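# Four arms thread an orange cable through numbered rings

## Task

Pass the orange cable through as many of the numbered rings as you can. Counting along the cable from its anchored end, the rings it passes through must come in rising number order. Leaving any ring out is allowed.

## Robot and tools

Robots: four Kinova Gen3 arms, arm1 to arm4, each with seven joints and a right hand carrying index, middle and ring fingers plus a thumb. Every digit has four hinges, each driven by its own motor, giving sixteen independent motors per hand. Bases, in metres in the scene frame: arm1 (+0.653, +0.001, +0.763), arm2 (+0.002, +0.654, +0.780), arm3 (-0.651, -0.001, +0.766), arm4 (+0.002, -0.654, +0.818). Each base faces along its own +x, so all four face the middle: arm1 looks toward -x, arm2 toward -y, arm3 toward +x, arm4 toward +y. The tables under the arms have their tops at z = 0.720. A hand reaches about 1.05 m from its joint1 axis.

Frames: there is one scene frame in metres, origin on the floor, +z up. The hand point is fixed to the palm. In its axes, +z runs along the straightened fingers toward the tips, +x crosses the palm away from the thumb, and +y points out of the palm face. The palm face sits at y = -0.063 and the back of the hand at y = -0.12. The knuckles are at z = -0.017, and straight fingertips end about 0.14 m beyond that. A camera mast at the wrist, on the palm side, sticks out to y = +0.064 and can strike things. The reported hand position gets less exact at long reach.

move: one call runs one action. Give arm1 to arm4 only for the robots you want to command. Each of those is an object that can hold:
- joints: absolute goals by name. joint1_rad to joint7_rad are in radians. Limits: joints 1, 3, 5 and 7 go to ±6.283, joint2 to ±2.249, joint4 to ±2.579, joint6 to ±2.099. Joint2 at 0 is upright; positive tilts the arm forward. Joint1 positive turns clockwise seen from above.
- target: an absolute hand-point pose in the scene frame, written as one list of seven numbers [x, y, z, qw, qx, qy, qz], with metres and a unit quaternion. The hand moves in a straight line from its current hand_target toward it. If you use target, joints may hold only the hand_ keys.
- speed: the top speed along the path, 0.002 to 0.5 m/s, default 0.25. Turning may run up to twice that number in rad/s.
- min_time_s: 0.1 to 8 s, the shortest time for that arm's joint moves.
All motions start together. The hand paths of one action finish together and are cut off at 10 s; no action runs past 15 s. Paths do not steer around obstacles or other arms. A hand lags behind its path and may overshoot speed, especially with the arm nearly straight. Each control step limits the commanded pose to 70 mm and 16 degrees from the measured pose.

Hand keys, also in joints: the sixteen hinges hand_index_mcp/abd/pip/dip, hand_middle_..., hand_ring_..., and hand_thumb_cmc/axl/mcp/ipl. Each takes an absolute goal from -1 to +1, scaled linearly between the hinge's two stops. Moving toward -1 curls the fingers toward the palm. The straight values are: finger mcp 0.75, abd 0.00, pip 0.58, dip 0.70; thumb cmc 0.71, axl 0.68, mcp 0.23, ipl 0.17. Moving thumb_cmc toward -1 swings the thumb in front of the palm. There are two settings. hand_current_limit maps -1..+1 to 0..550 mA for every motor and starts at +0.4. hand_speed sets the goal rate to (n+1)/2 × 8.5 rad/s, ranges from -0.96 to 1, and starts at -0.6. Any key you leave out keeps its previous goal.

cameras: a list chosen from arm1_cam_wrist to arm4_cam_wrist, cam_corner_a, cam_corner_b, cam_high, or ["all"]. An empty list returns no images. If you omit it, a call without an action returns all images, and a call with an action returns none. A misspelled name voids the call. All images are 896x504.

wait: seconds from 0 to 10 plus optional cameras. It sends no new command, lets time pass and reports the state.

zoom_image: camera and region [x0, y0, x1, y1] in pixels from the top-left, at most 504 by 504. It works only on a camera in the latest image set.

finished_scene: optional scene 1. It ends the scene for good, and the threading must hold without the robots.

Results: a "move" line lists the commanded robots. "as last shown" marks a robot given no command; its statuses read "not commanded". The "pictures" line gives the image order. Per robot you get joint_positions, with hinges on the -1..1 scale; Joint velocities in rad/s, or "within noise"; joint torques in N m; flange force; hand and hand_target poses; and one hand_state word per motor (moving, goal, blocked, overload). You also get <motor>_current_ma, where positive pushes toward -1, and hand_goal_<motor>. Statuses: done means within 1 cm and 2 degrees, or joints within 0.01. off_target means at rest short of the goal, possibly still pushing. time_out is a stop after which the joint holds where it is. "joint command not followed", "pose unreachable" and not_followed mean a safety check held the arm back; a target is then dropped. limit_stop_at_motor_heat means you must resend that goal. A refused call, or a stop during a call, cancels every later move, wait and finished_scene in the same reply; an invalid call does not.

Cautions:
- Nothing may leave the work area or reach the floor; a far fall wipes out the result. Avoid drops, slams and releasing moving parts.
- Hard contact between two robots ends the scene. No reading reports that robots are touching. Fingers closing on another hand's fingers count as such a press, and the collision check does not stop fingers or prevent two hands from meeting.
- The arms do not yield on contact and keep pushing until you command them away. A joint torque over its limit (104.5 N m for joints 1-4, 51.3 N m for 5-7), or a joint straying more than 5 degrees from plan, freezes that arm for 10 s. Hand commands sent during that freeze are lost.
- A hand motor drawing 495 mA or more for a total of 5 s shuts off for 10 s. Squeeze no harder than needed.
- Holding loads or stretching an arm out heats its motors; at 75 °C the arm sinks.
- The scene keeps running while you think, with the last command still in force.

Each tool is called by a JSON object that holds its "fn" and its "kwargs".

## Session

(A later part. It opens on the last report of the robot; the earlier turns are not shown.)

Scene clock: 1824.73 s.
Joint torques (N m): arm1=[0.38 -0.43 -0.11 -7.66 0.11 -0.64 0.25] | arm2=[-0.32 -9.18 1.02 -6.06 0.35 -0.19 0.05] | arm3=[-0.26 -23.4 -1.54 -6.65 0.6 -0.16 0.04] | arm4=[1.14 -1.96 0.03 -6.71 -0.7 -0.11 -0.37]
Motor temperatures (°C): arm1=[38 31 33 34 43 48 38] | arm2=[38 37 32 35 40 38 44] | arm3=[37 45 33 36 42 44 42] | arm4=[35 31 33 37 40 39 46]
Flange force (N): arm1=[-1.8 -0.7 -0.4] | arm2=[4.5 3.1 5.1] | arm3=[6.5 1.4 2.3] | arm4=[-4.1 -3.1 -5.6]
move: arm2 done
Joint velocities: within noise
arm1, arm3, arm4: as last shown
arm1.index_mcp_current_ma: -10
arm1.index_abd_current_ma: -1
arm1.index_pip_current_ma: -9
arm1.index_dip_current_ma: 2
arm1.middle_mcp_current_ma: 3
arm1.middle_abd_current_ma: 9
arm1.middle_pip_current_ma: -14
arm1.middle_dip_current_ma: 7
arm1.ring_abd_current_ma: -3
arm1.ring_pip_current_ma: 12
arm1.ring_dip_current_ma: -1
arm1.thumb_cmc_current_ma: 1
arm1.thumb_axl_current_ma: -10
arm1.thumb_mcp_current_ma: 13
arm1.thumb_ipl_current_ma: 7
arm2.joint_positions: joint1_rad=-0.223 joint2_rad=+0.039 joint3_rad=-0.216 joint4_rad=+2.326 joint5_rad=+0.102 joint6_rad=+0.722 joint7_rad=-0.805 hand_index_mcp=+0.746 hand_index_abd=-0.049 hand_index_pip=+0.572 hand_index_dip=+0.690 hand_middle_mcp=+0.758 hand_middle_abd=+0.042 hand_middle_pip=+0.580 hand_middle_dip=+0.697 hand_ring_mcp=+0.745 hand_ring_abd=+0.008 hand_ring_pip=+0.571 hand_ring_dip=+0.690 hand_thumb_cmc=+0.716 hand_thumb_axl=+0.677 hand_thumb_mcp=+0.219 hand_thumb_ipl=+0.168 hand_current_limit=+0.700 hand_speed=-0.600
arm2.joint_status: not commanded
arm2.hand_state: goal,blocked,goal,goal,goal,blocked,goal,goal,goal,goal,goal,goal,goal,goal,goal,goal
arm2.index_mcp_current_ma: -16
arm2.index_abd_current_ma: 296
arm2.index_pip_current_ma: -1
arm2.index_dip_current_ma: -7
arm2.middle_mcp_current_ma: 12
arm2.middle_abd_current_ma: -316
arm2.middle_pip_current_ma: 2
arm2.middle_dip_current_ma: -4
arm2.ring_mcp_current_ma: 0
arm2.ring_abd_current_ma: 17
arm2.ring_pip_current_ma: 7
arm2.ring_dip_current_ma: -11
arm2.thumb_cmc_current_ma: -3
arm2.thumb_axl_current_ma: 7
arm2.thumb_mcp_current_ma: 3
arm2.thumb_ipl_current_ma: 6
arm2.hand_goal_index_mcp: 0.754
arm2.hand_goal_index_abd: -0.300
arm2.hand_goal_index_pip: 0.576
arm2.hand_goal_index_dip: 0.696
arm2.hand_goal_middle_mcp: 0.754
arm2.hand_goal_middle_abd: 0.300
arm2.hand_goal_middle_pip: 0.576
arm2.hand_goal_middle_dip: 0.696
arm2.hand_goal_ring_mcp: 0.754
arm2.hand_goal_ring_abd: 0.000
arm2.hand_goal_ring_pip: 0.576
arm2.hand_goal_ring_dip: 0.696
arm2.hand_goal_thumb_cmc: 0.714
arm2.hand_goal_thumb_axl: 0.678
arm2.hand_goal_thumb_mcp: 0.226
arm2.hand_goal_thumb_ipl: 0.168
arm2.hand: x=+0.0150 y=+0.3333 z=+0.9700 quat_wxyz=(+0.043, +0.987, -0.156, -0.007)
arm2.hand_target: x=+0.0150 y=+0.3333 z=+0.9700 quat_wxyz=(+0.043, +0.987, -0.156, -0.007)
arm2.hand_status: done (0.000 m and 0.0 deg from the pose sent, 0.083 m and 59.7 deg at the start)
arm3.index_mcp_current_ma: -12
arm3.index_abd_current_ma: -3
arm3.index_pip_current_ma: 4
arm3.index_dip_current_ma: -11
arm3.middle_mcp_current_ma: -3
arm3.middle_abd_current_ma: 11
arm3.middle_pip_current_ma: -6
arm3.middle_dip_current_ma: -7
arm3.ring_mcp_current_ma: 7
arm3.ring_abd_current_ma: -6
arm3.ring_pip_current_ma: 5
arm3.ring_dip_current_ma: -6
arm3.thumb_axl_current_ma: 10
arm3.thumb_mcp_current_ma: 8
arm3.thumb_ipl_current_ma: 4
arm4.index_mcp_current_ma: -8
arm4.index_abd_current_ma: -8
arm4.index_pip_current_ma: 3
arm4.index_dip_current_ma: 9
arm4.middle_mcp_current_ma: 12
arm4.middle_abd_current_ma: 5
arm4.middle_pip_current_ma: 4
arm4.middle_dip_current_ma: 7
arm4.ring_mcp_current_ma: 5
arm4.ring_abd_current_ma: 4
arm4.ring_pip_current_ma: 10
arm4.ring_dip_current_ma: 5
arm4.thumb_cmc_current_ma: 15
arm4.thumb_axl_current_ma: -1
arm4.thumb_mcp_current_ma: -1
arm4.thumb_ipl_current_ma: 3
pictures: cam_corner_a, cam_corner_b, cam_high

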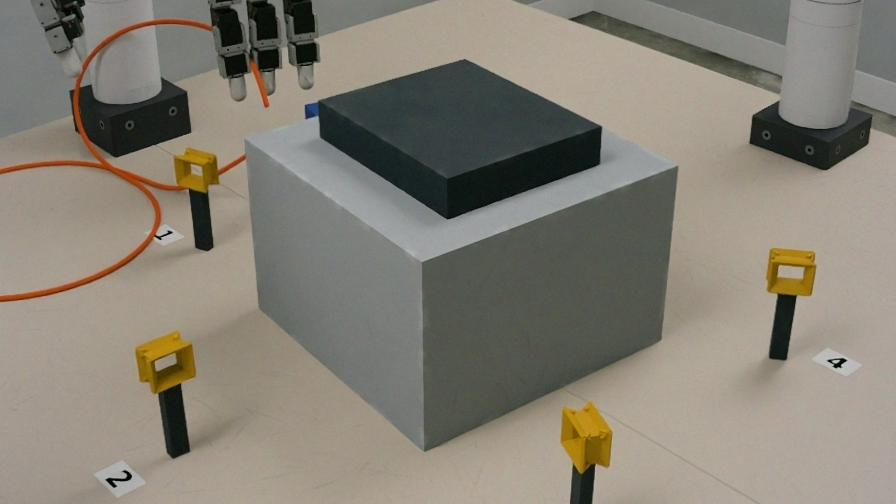

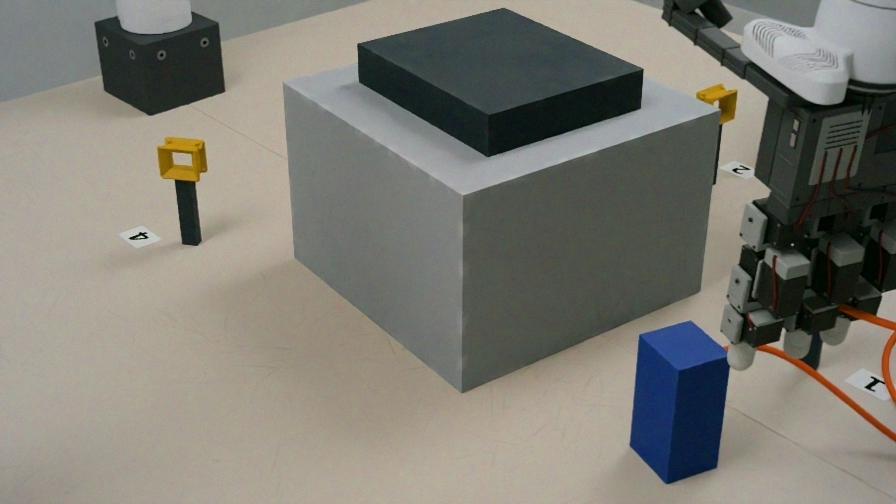

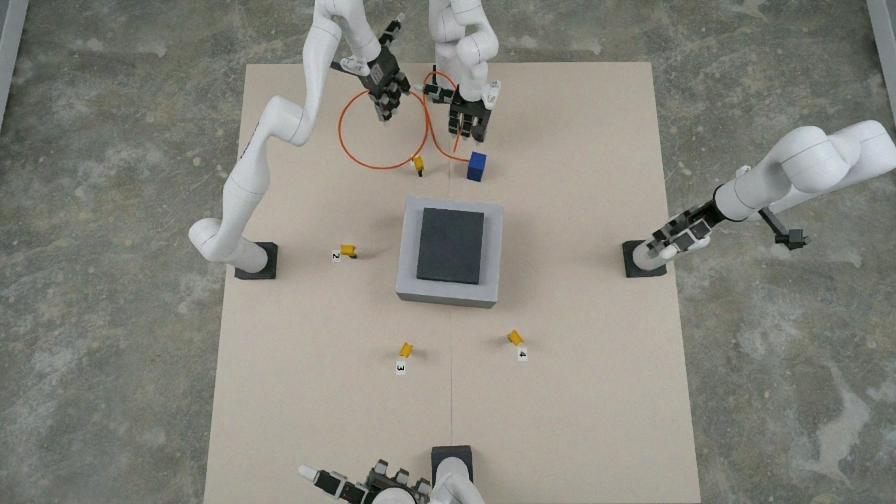

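{"fn": "move", "kwargs": {"arm2": {"target": [0.0557, 0.3757, 1.01, 0.0805, 0.9204, -0.3812, -0.0334], "speed": 0.25, "joints": {"hand_index_abd": -0.46, "hand_middle_abd": 0.46}}, "cameras": ["cam_corner_a", "cam_high", "cam_corner_b"]}}

{"fn": "zoom_image", "kwargs": {"camera": "cam_high", "region": [320, 50, 520, 200]}}

{"fn": "zoom_image", "kwargs": {"camera": "cam_corner_a", "region": [50, 0, 350, 200]}}

Scene clock: 1877.73 s.
Joint torques (N m): arm1=[0.4 -0.42 -0.12 -7.67 0.11 -0.63 0.26] | arm2=[-0.24 -9.58 0.99 -6.44 0.64 0.15 0.02] | arm3=[-0.22 -23.35 -1.59 -6.6 0.62 -0.16 0.08] | arm4=[1.12 -2 0.02 -6.71 -0.69 -0.12 -0.37]
Motor temperatures (°C): arm1=[38 31 33 34 43 48 38] | arm2=[38 37 32 35 40 38 44] | arm3=[37 45 33 36 42 44 42] | arm4=[35 31 33 37 40 39 46]
Flange force (N): arm1=[-1.8 -0.7 -0.3] | arm2=[5.9 -1.7 3.4] | arm3=[6.2 1.4 2.1] | arm4=[-4.2 -3.1 -5.7]
move: arm2 off_target
Joint velocities: within noise
arm1.joint_positions: joint1_rad=-0.211 joint2_rad=-0.447 joint3_rad=-0.107 joint4_rad=+1.431 joint5_rad=-0.069 joint6_rad=+1.964 joint7_rad=+1.761 hand_index_mcp=+0.753 hand_index_abd=+0.000 hand_index_pip=+0.577 hand_index_dip=+0.696 hand_middle_mcp=+0.753 hand_middle_abd=+0.000 hand_middle_pip=+0.577 hand_middle_dip=+0.696 hand_ring_mcp=+0.753 hand_ring_abd=+0.000 hand_ring_pip=+0.577 hand_ring_dip=+0.696 hand_thumb_cmc=+0.714 hand_thumb_axl=+0.677 hand_thumb_mcp=+0.222 hand_thumb_ipl=+0.168 hand_current_limit=+0.400 hand_speed=-0.600
arm1.joint_status: not commanded
arm1.hand_state: goal,goal,goal,goal,goal,goal,goal,goal,goal,goal,overload,goal,goal,goal,goal,goal
arm1.index_mcp_current_ma: -14
arm1.index_abd_current_ma: 4
arm1.index_pip_current_ma: -10
arm1.index_dip_current_ma: 0
arm1.middle_mcp_current_ma: 1
arm1.middle_abd_current_ma: 8
arm1.middle_pip_current_ma: -6
arm1.middle_dip_current_ma: 6
arm1.ring_mcp_current_ma: -6
arm1.ring_abd_current_ma: -2
arm1.ring_pip_current_ma: 8
arm1.ring_dip_current_ma: -3
arm1.thumb_cmc_current_ma: 5
arm1.thumb_axl_current_ma: -11
arm1.thumb_mcp_current_ma: 9
arm1.thumb_ipl_current_ma: 4
arm1.hand_goal_index_mcp: 0.754
arm1.hand_goal_index_abd: 0.000
arm1.hand_goal_index_pip: 0.576
arm1.hand_goal_index_dip: 0.696
arm1.hand_goal_middle_mcp: 0.754
arm1.hand_goal_middle_abd: 0.000
arm1.hand_goal_middle_pip: 0.576
arm1.hand_goal_middle_dip: 0.696
arm1.hand_goal_ring_mcp: 0.754
arm1.hand_goal_ring_abd: 0.000
arm1.hand_goal_ring_pip: 0.576
arm1.hand_goal_ring_dip: 0.696
arm1.hand_goal_thumb_cmc: 0.714
arm1.hand_goal_thumb_axl: 0.678
arm1.hand_goal_thumb_mcp: 0.226
arm1.hand_goal_thumb_ipl: 0.168
arm1.hand: x=+0.5493 y=-0.1310 z=+1.3069 quat_wxyz=(+0.021, +0.954, +0.285, -0.090)
arm1.hand_target: x=+0.5493 y=-0.1310 z=+1.3069 quat_wxyz=(+0.021, +0.954, +0.285, -0.090)
arm1.hand_status: not commanded
arm2.joint_positions: joint1_rad=-0.443 joint2_rad=+0.046 joint3_rad=-0.382 joint4_rad=+2.196 joint5_rad=+0.238 joint6_rad=+0.926 joint7_rad=-1.734 hand_index_mcp=+0.745 hand_index_abd=-0.053 hand_index_pip=+0.572 hand_index_dip=+0.690 hand_middle_mcp=+0.758 hand_middle_abd=+0.042 hand_middle_pip=+0.580 hand_middle_dip=+0.697 hand_ring_mcp=+0.756 hand_ring_abd=+0.008 hand_ring_pip=+0.572 hand_ring_dip=+0.690 hand_thumb_cmc=+0.716 hand_thumb_axl=+0.677 hand_thumb_mcp=+0.219 hand_thumb_ipl=+0.168 hand_current_limit=+0.700 hand_speed=-0.600
arm2.joint_status: hand_index_abd off_target (ended at -0.053, target -0.460); hand_middle_abd off_target (ended at +0.042, target +0.460)
arm2.hand_state: goal,blocked,goal,goal,goal,blocked,goal,goal,goal,goal,goal,goal,goal,goal,goal,goal
arm2.index_mcp_current_ma: -16
arm2.index_abd_current_ma: 463
arm2.index_pip_current_ma: -6
arm2.index_dip_current_ma: -10
arm2.middle_mcp_current_ma: 19
arm2.middle_abd_current_ma: -479
arm2.middle_pip_current_ma: -1
arm2.middle_dip_current_ma: -7
arm2.ring_mcp_current_ma: 12
arm2.ring_abd_current_ma: 18
arm2.ring_pip_current_ma: 5
arm2.ring_dip_current_ma: -5
arm2.thumb_cmc_current_ma: -9
arm2.thumb_axl_current_ma: 4
arm2.thumb_mcp_current_ma: -4
arm2.thumb_ipl_current_ma: 5
arm2.hand_goal_index_mcp: 0.754
arm2.hand_goal_index_abd: -0.460
arm2.hand_goal_index_pip: 0.576
arm2.hand_goal_index_dip: 0.696
arm2.hand_goal_middle_mcp: 0.754
arm2.hand_goal_middle_abd: 0.460
arm2.hand_goal_middle_pip: 0.576
arm2.hand_goal_middle_dip: 0.696
arm2.hand_goal_ring_mcp: 0.754
arm2.hand_goal_ring_abd: 0.000
arm2.hand_goal_ring_pip: 0.576
arm2.hand_goal_ring_dip: 0.696
arm2.hand_goal_thumb_cmc: 0.714
arm2.hand_goal_thumb_axl: 0.678
arm2.hand_goal_thumb_mcp: 0.226
arm2.hand_goal_thumb_ipl: 0.168
arm2.hand: x=+0.0557 y=+0.3757 z=+1.0100 quat_wxyz=(+0.080, +0.920, -0.381, -0.033)
arm2.hand_target: x=+0.0557 y=+0.3757 z=+1.0100 quat_wxyz=(+0.080, +0.920, -0.381, -0.033)
arm2.hand_status: done (0.000 m and 0.0 deg from the pose sent, 0.071 m and 27.4 deg at the start)
arm3: as last shown
arm3.index_mcp_current_ma: -10
arm3.index_abd_current_ma: -20
arm3.index_pip_current_ma: 6
arm3.index_dip_current_ma: -4
arm3.middle_mcp_current_ma: 2
arm3.middle_abd_current_ma: 1
arm3.middle_pip_current_ma: -1
arm3.middle_dip_current_ma: 6
arm3.ring_mcp_current_ma: -8
arm3.ring_abd_current_ma: -9
arm3.ring_pip_current_ma: 11
arm3.ring_dip_current_ma: 0
arm3.thumb_cmc_current_ma: -3
arm3.thumb_axl_current_ma: -1
arm3.thumb_mcp_current_ma: 2
arm3.thumb_ipl_current_ma: 10
arm4.joint_positions: joint1_rad=-0.862 joint2_rad=-0.381 joint3_rad=-0.038 joint4_rad=+1.500 joint5_rad=-0.069 joint6_rad=+1.986 joint7_rad=+1.768 hand_index_mcp=+0.753 hand_index_abd=+0.000 hand_index_pip=+0.577 hand_index_dip=+0.696 hand_middle_mcp=+0.753 hand_middle_abd=+0.000 hand_middle_pip=+0.577 hand_middle_dip=+0.696 hand_ring_mcp=+0.753 hand_ring_abd=+0.000 hand_ring_pip=+0.577 hand_ring_dip=+0.696 hand_thumb_cmc=+0.714 hand_thumb_axl=+0.677 hand_thumb_mcp=+0.221 hand_thumb_ipl=+0.168 hand_current_limit=+0.400 hand_speed=-0.600
arm4.joint_status: not commanded
arm4.hand_state: goal,goal,goal,goal,goal,goal,goal,goal,goal,goal,goal,goal,goal,goal,goal,goal
arm4.index_mcp_current_ma: -9
arm4.index_abd_current_ma: -4
arm4.index_pip_current_ma: 4
arm4.index_dip_current_ma: -6
arm4.middle_mcp_current_ma: 8
arm4.middle_abd_current_ma: 3
arm4.middle_pip_current_ma: 8
arm4.middle_dip_current_ma: 4
arm4.ring_mcp_current_ma: 4
arm4.ring_abd_current_ma: 1
arm4.ring_pip_current_ma: 2
arm4.ring_dip_current_ma: 8
arm4.thumb_cmc_current_ma: 14
arm4.thumb_axl_current_ma: -4
arm4.thumb_mcp_current_ma: -4
arm4.thumb_ipl_current_ma: 3
arm4.hand_goal_index_mcp: 0.754
arm4.hand_goal_index_abd: 0.000
arm4.hand_goal_index_pip: 0.576
arm4.hand_goal_index_dip: 0.696
arm4.hand_goal_middle_mcp: 0.754
arm4.hand_goal_middle_abd: 0.000
arm4.hand_goal_middle_pip: 0.576
arm4.hand_goal_middle_dip: 0.696
arm4.hand_goal_ring_mcp: 0.754
arm4.hand_goal_ring_abd: 0.000
arm4.hand_goal_ring_pip: 0.576
arm4.hand_goal_ring_dip: 0.696
arm4.hand_goal_thumb_cmc: 0.714
arm4.hand_goal_thumb_axl: 0.678
arm4.hand_goal_thumb_mcp: 0.226
arm4.hand_goal_thumb_ipl: 0.168
arm4.hand: x=-0.1602 y=-0.6403 z=+1.3350 quat_wxyz=(-0.013, -0.978, +0.206, +0.028)
arm4.hand_target: x=-0.1602 y=-0.6403 z=+1.3350 quat_wxyz=(-0.013, -0.978, +0.206, +0.028)
arm4.hand_status: not commanded
pictures: cam_corner_a, cam_corner_b, cam_high

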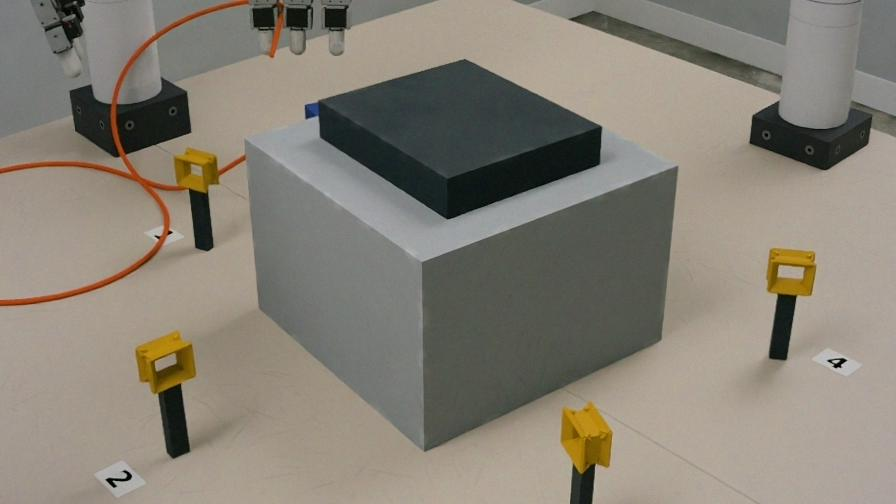

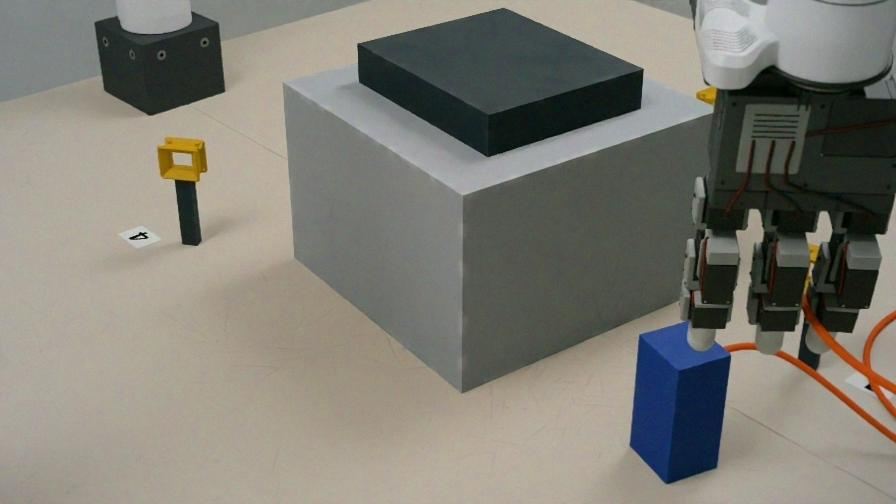

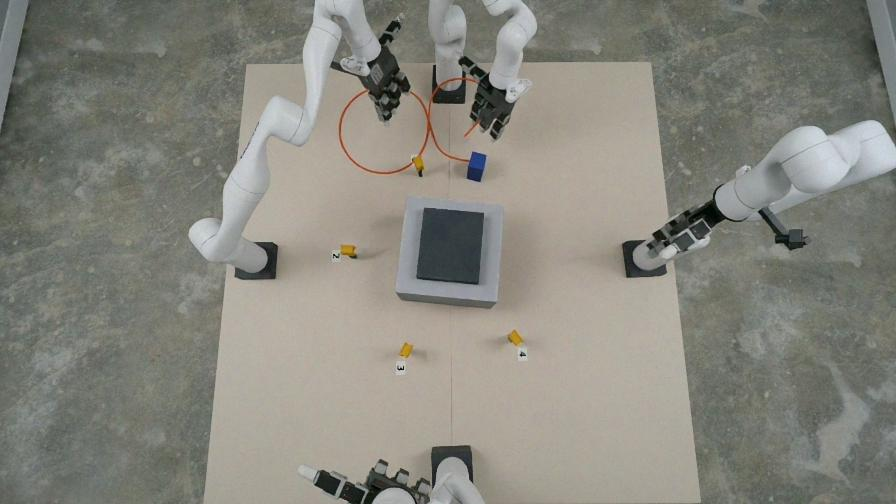

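Scaled by 2.520 from the camera's image (finer frame: 1280x720).

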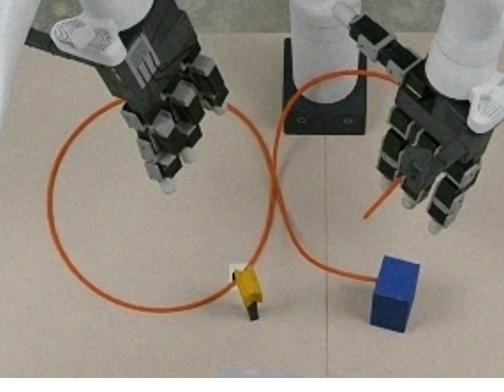

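Scaled by 1.680 from the camera's image (finer frame: 1280x720).

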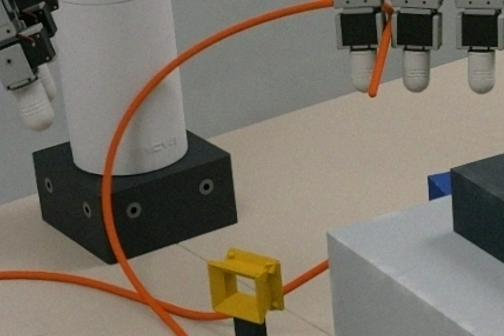

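{"fn": "move", "kwargs": {"arm2": {"target": [0.0916, 0.3138, 0.985, 0, 0.8064, -0.5913, 0], "speed": 0.22}, "cameras": ["cam_corner_a", "cam_high", "cam_corner_b"]}}

{"fn": "zoom_image", "kwargs": {"camera": "cam_high", "region": [400, 50, 540, 190]}}

{"fn": "zoom_image", "kwargs": {"camera": "cam_corner_b", "region": [546, 200, 846, 450]}}

Scene clock: 1912.13 s.
Joint torques (N m): arm1=[0.41 -0.41 -0.13 -7.64 0.11 -0.63 0.25] | arm2=[-0.29 -15.12 0.55 -6.87 0.21 0.06 0.08] | arm3=[-0.26 -23.42 -1.58 -6.6 0.59 -0.13 0.09] | arm4=[1.14 -2 -0.02 -6.67 -0.68 -0.11 -0.41]
Motor temperatures (°C): arm1=[38 31 33 34 43 48 38] | arm2=[38 37 32 35 40 38 44] | arm3=[37 44 33 36 42 44 42] | arm4=[35 31 33 37 40 39 46]
Flange force (N): arm1=[-1.8 -0.8 -0.5] | arm2=[4.4 -1.0 2.9] | arm3=[6.2 1.4 2.2] | arm4=[-4.2 -3.4 -5.8]
move: arm2 done
Joint velocities: within noise
arm1, arm3, arm4: as last shown
arm1.index_mcp_current_ma: -10
arm1.index_abd_current_ma: -2
arm1.index_pip_current_ma: -9
arm1.index_dip_current_ma: -1
arm1.middle_mcp_current_ma: 0
arm1.middle_abd_current_ma: 10
arm1.middle_pip_current_ma: -8
arm1.ring_mcp_current_ma: -9
arm1.ring_pip_current_ma: 9
arm1.ring_dip_current_ma: 0
arm1.thumb_cmc_current_ma: -3
arm1.thumb_axl_current_ma: -12
arm2.joint_positions: joint1_rad=-0.361 joint2_rad=+0.317 joint3_rad=-0.273 joint4_rad=+1.876 joint5_rad=+0.102 joint6_rad=+0.968 joint7_rad=-1.923 hand_index_mcp=+0.745 hand_index_abd=-0.053 hand_index_pip=+0.572 hand_index_dip=+0.690 hand_middle_mcp=+0.758 hand_middle_abd=+0.042 hand_middle_pip=+0.580 hand_middle_dip=+0.691 hand_ring_mcp=+0.748 hand_ring_abd=+0.008 hand_ring_pip=+0.571 hand_ring_dip=+0.690 hand_thumb_cmc=+0.716 hand_thumb_axl=+0.677 hand_thumb_mcp=+0.219 hand_thumb_ipl=+0.168 hand_current_limit=+0.700 hand_speed=-0.600
arm2.joint_status: not commanded
arm2.hand_state: goal,blocked,goal,goal,goal,blocked,goal,goal,goal,goal,goal,goal,goal,goal,goal,goal
arm2.index_mcp_current_ma: -18
arm2.index_abd_current_ma: 466
arm2.index_pip_current_ma: -5
arm2.index_dip_current_ma: -8
arm2.middle_mcp_current_ma: 14
arm2.middle_abd_current_ma: -478
arm2.middle_pip_current_ma: 1
arm2.middle_dip_current_ma: -12
arm2.ring_mcp_current_ma: 6
arm2.ring_abd_current_ma: 17
arm2.ring_pip_current_ma: 1
arm2.ring_dip_current_ma: -12
arm2.thumb_cmc_current_ma: -10
arm2.thumb_axl_current_ma: 8
arm2.thumb_mcp_current_ma: -8
arm2.thumb_ipl_current_ma: 4
arm2.hand_goal_index_mcp: 0.754
arm2.hand_goal_index_abd: -0.460
arm2.hand_goal_index_pip: 0.576
arm2.hand_goal_index_dip: 0.696
arm2.hand_goal_middle_mcp: 0.754
arm2.hand_goal_middle_abd: 0.460
arm2.hand_goal_middle_pip: 0.576
arm2.hand_goal_middle_dip: 0.696
arm2.hand_goal_ring_mcp: 0.754
arm2.hand_goal_ring_abd: 0.000
arm2.hand_goal_ring_pip: 0.576
arm2.hand_goal_ring_dip: 0.696
arm2.hand_goal_thumb_cmc: 0.714
arm2.hand_goal_thumb_axl: 0.678
arm2.hand_goal_thumb_mcp: 0.226
arm2.hand_goal_thumb_ipl: 0.168
arm2.hand: x=+0.0916 y=+0.3138 z=+0.9850 quat_wxyz=(+0.000, +0.806, -0.591, +0.000)
arm2.hand_target: x=+0.0916 y=+0.3138 z=+0.9850 quat_wxyz=(+0.000, +0.806, -0.591, +0.000)
arm2.hand_status: done (0.000 m and 0.0 deg from the pose sent, 0.076 m and 29.2 deg at the start)
arm3.index_mcp_current_ma: -12
arm3.index_abd_current_ma: -14
arm3.index_pip_current_ma: 5
arm3.index_dip_current_ma: -5
arm3.middle_mcp_current_ma: 3
arm3.middle_abd_current_ma: 12
arm3.middle_pip_current_ma: 3
arm3.middle_dip_current_ma: -3
arm3.ring_mcp_current_ma: 4
arm3.ring_abd_current_ma: 1
arm3.ring_pip_current_ma: 9
arm3.thumb_cmc_current_ma: -4
arm3.thumb_axl_current_ma: 7
arm3.thumb_mcp_current_ma: 4
arm3.thumb_ipl_current_ma: 7
arm4.index_mcp_current_ma: -2
arm4.index_abd_current_ma: -3
arm4.index_pip_current_ma: 6
arm4.index_dip_current_ma: -2
arm4.middle_mcp_current_ma: 5
arm4.middle_abd_current_ma: 1
arm4.middle_pip_current_ma: -2
arm4.middle_dip_current_ma: -2
arm4.ring_mcp_current_ma: -3
arm4.ring_abd_current_ma: 6
arm4.ring_pip_current_ma: 10
arm4.thumb_cmc_current_ma: 10
arm4.thumb_axl_current_ma: -5
arm4.thumb_mcp_current_ma: 2
pictures: cam_corner_a, cam_corner_b, cam_high

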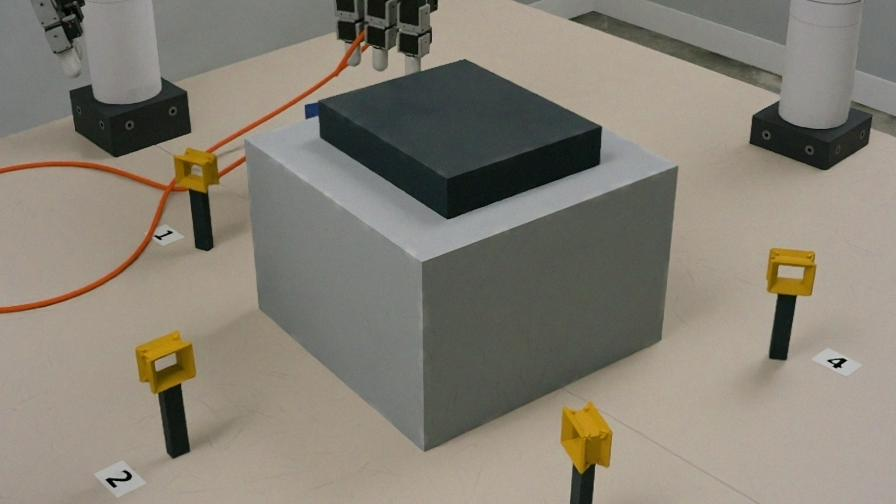

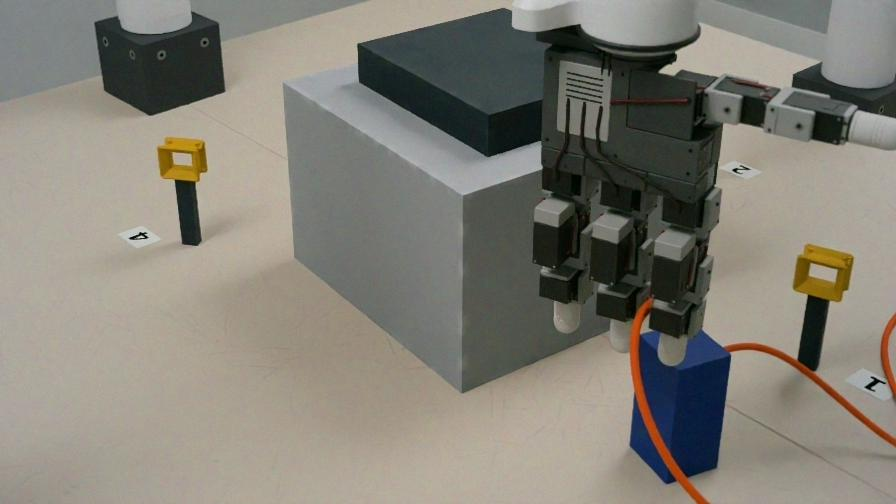

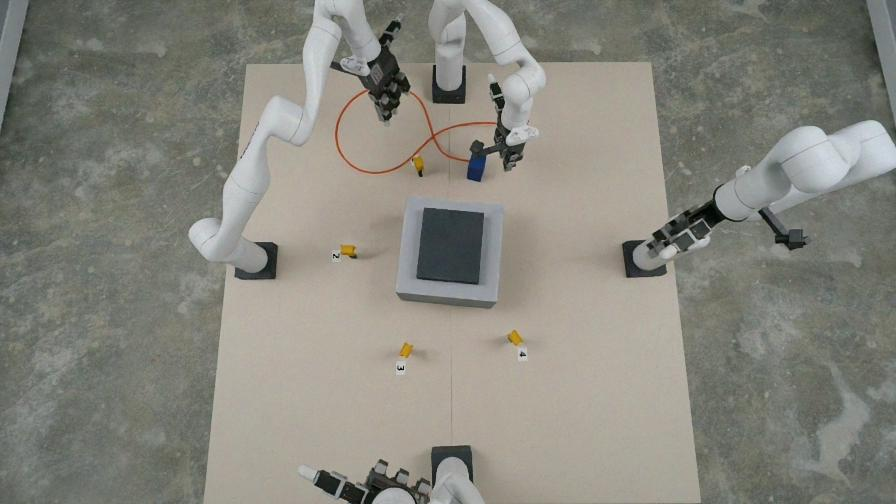

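Scaled by 3.600 from the camera's image (finer frame: 1280x720).

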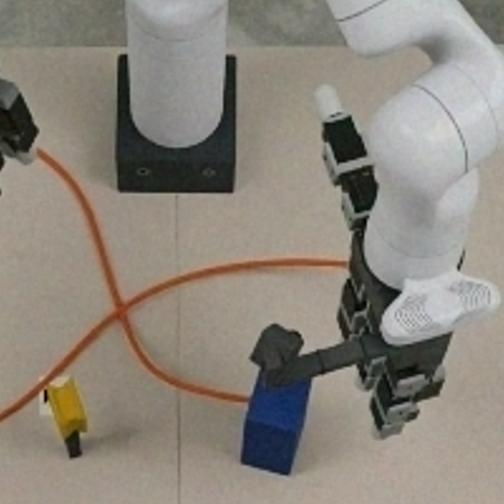

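Scaled by 1.680 from the camera's image (finer frame: 1280x720).

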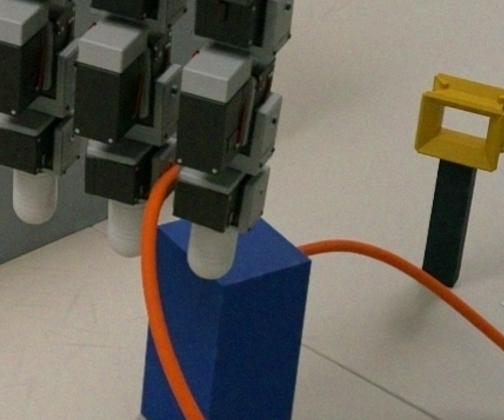

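{"fn": "zoom_image", "kwargs": {"camera": "cam_corner_a", "region": [250, 0, 500, 160]}}

Scaled by 2.016 from the camera's image (finer frame: 1280x720).

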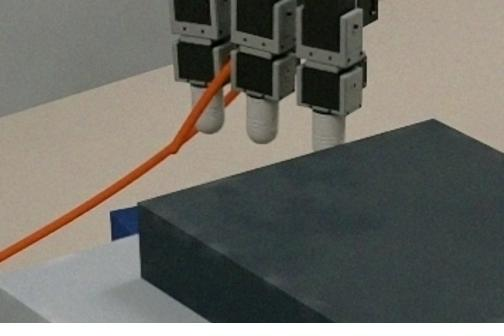

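{"fn": "move", "kwargs": {"arm2": {"target": [0.0916, 0.3138, 0.905, 0, 0.8064, -0.5913, 0], "speed": 0.08}, "cameras": ["cam_corner_a", "cam_high", "cam_corner_b"]}}

{"fn": "zoom_image", "kwargs": {"camera": "cam_corner_a", "region": [250, 0, 500, 160]}}

{"fn": "zoom_image", "kwargs": {"camera": "cam_corner_b", "region": [546, 200, 846, 450]}}

Scene clock: 1932.57 s.
Joint torques (N m): arm1=[0.39 -0.4 -0.13 -7.68 0.11 -0.64 0.25] | arm2=[-0.29 -15.99 0.45 -5.05 0.19 0.1 0.07] | arm3=[-0.22 -23.5 -1.53 -6.59 0.61 -0.19 0.09] | arm4=[1.08 -2 -0.02 -6.71 -0.7 -0.09 -0.37]
Motor temperatures (°C): arm1=[38 31 33 34 43 48 38] | arm2=[38 37 32 35 40 38 44] | arm3=[37 44 33 36 42 44 42] | arm4=[35 31 33 37 40 39 46]
Flange force (N): arm1=[-1.7 -0.7 -0.3] | arm2=[4.6 -0.4 2.9] | arm3=[5.8 1.3 2.1] | arm4=[-4.2 -3.2 -5.6]
move: arm2 done
Joint velocities: within noise
arm1, arm3, arm4: as last shown
arm1.index_mcp_current_ma: -11
arm1.index_abd_current_ma: -9
arm1.index_pip_current_ma: -10
arm1.index_dip_current_ma: -3
arm1.middle_mcp_current_ma: -4
arm1.middle_abd_current_ma: 12
arm1.middle_pip_current_ma: -12
arm1.middle_dip_current_ma: 5
arm1.ring_mcp_current_ma: -7
arm1.ring_abd_current_ma: -4
arm1.ring_dip_current_ma: -1
arm1.thumb_cmc_current_ma: 3
arm1.thumb_axl_current_ma: -7
arm1.thumb_mcp_current_ma: 2
arm2.joint_positions: joint1_rad=-0.389 joint2_rad=+0.454 joint3_rad=-0.247 joint4_rad=+1.995 joint5_rad=+0.163 joint6_rad=+0.719 joint7_rad=-1.980 hand_index_mcp=+0.743 hand_index_abd=-0.053 hand_index_pip=+0.572 hand_index_dip=+0.690 hand_middle_mcp=+0.758 hand_middle_abd=+0.044 hand_middle_pip=+0.575 hand_middle_dip=+0.691 hand_ring_mcp=+0.748 hand_ring_abd=+0.009 hand_ring_pip=+0.571 hand_ring_dip=+0.690 hand_thumb_cmc=+0.716 hand_thumb_axl=+0.677 hand_thumb_mcp=+0.219 hand_thumb_ipl=+0.168 hand_current_limit=+0.700 hand_speed=-0.600
arm2.joint_status: not commanded
arm2.hand_state: goal,blocked,goal,goal,goal,blocked,goal,goal,goal,goal,goal,goal,goal,goal,goal,goal
arm2.index_mcp_current_ma: -18
arm2.index_abd_current_ma: 464
arm2.index_pip_current_ma: -9
arm2.index_dip_current_ma: -13
arm2.middle_mcp_current_ma: 12
arm2.middle_abd_current_ma: -479
arm2.middle_pip_current_ma: -7
arm2.middle_dip_current_ma: -7
arm2.ring_mcp_current_ma: 0
arm2.ring_abd_current_ma: 10
arm2.ring_pip_current_ma: 0
arm2.ring_dip_current_ma: -17
arm2.thumb_cmc_current_ma: -7
arm2.thumb_axl_current_ma: 9
arm2.thumb_mcp_current_ma: -6
arm2.thumb_ipl_current_ma: 8
arm2.hand_goal_index_mcp: 0.754
arm2.hand_goal_index_abd: -0.460
arm2.hand_goal_index_pip: 0.576
arm2.hand_goal_index_dip: 0.696
arm2.hand_goal_middle_mcp: 0.754
arm2.hand_goal_middle_abd: 0.460
arm2.hand_goal_middle_pip: 0.576
arm2.hand_goal_middle_dip: 0.696
arm2.hand_goal_ring_mcp: 0.754
arm2.hand_goal_ring_abd: 0.000
arm2.hand_goal_ring_pip: 0.576
arm2.hand_goal_ring_dip: 0.696
arm2.hand_goal_thumb_cmc: 0.714
arm2.hand_goal_thumb_axl: 0.678
arm2.hand_goal_thumb_mcp: 0.226
arm2.hand_goal_thumb_ipl: 0.168
arm2.hand: x=+0.0916 y=+0.3138 z=+0.9050 quat_wxyz=(+0.000, +0.806, -0.591, +0.000)
arm2.hand_target: x=+0.0916 y=+0.3138 z=+0.9050 quat_wxyz=(+0.000, +0.806, -0.591, +0.000)
arm2.hand_status: done (0.000 m and 0.0 deg from the pose sent, 0.080 m and 0.0 deg at the start)
arm3.index_mcp_current_ma: -10
arm3.index_abd_current_ma: -11
arm3.index_pip_current_ma: -1
arm3.index_dip_current_ma: 3
arm3.middle_mcp_current_ma: 10
arm3.middle_abd_current_ma: 7
arm3.middle_pip_current_ma: 0
arm3.middle_dip_current_ma: 3
arm3.ring_mcp_current_ma: 3
arm3.ring_abd_current_ma: 3
arm3.ring_pip_current_ma: -3
arm3.ring_dip_current_ma: -4
arm3.thumb_axl_current_ma: 8
arm3.thumb_mcp_current_ma: 3
arm3.thumb_ipl_current_ma: 13
arm4.index_mcp_current_ma: -7
arm4.index_abd_current_ma: -5
arm4.index_pip_current_ma: 4
arm4.index_dip_current_ma: 4
arm4.middle_mcp_current_ma: 8
arm4.middle_abd_current_ma: 9
arm4.middle_pip_current_ma: 7
arm4.middle_dip_current_ma: -1
arm4.ring_mcp_current_ma: -1
arm4.ring_abd_current_ma: 2
arm4.ring_dip_current_ma: 10
arm4.thumb_cmc_current_ma: 5
arm4.thumb_axl_current_ma: -1
arm4.thumb_ipl_current_ma: 4
pictures: cam_corner_a, cam_corner_b, cam_high

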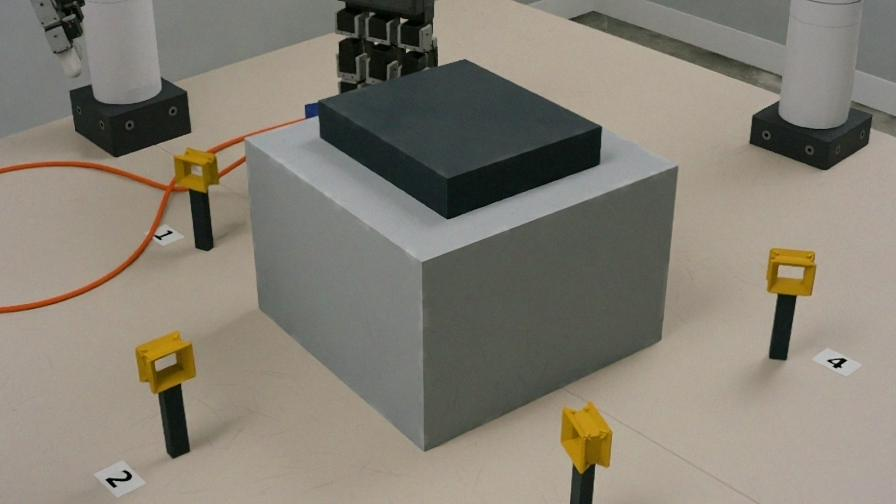

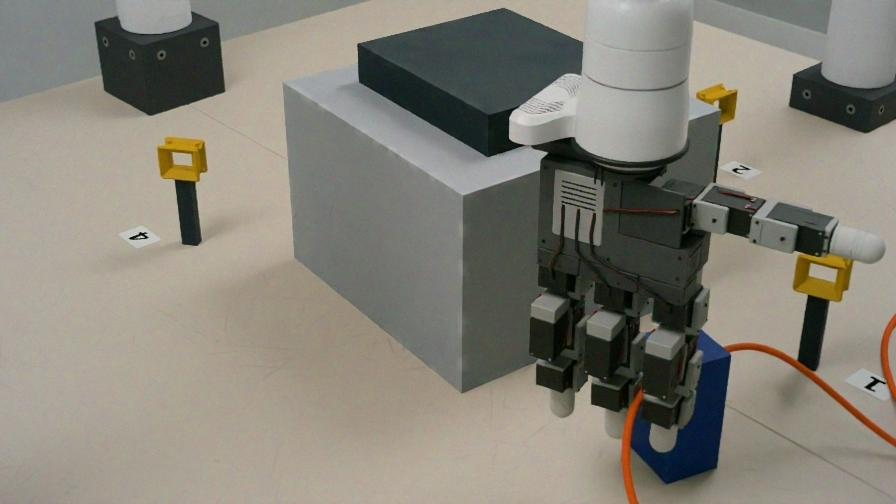

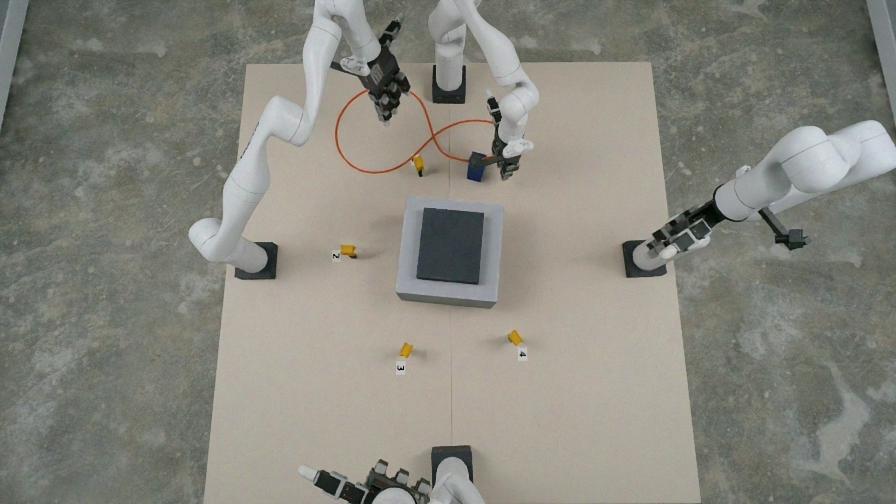

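Scaled by 2.016 from the camera's image (finer frame: 1280x720).

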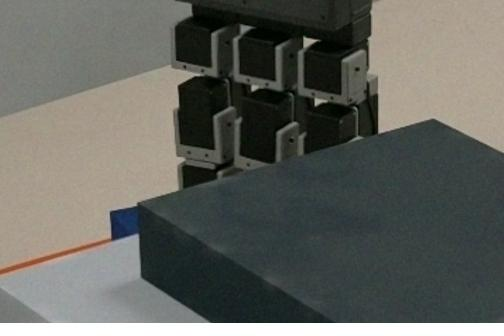

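Scaled by 1.680 from the camera's image (finer frame: 1280x720).

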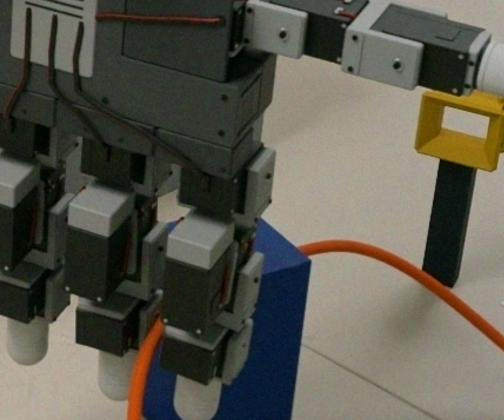

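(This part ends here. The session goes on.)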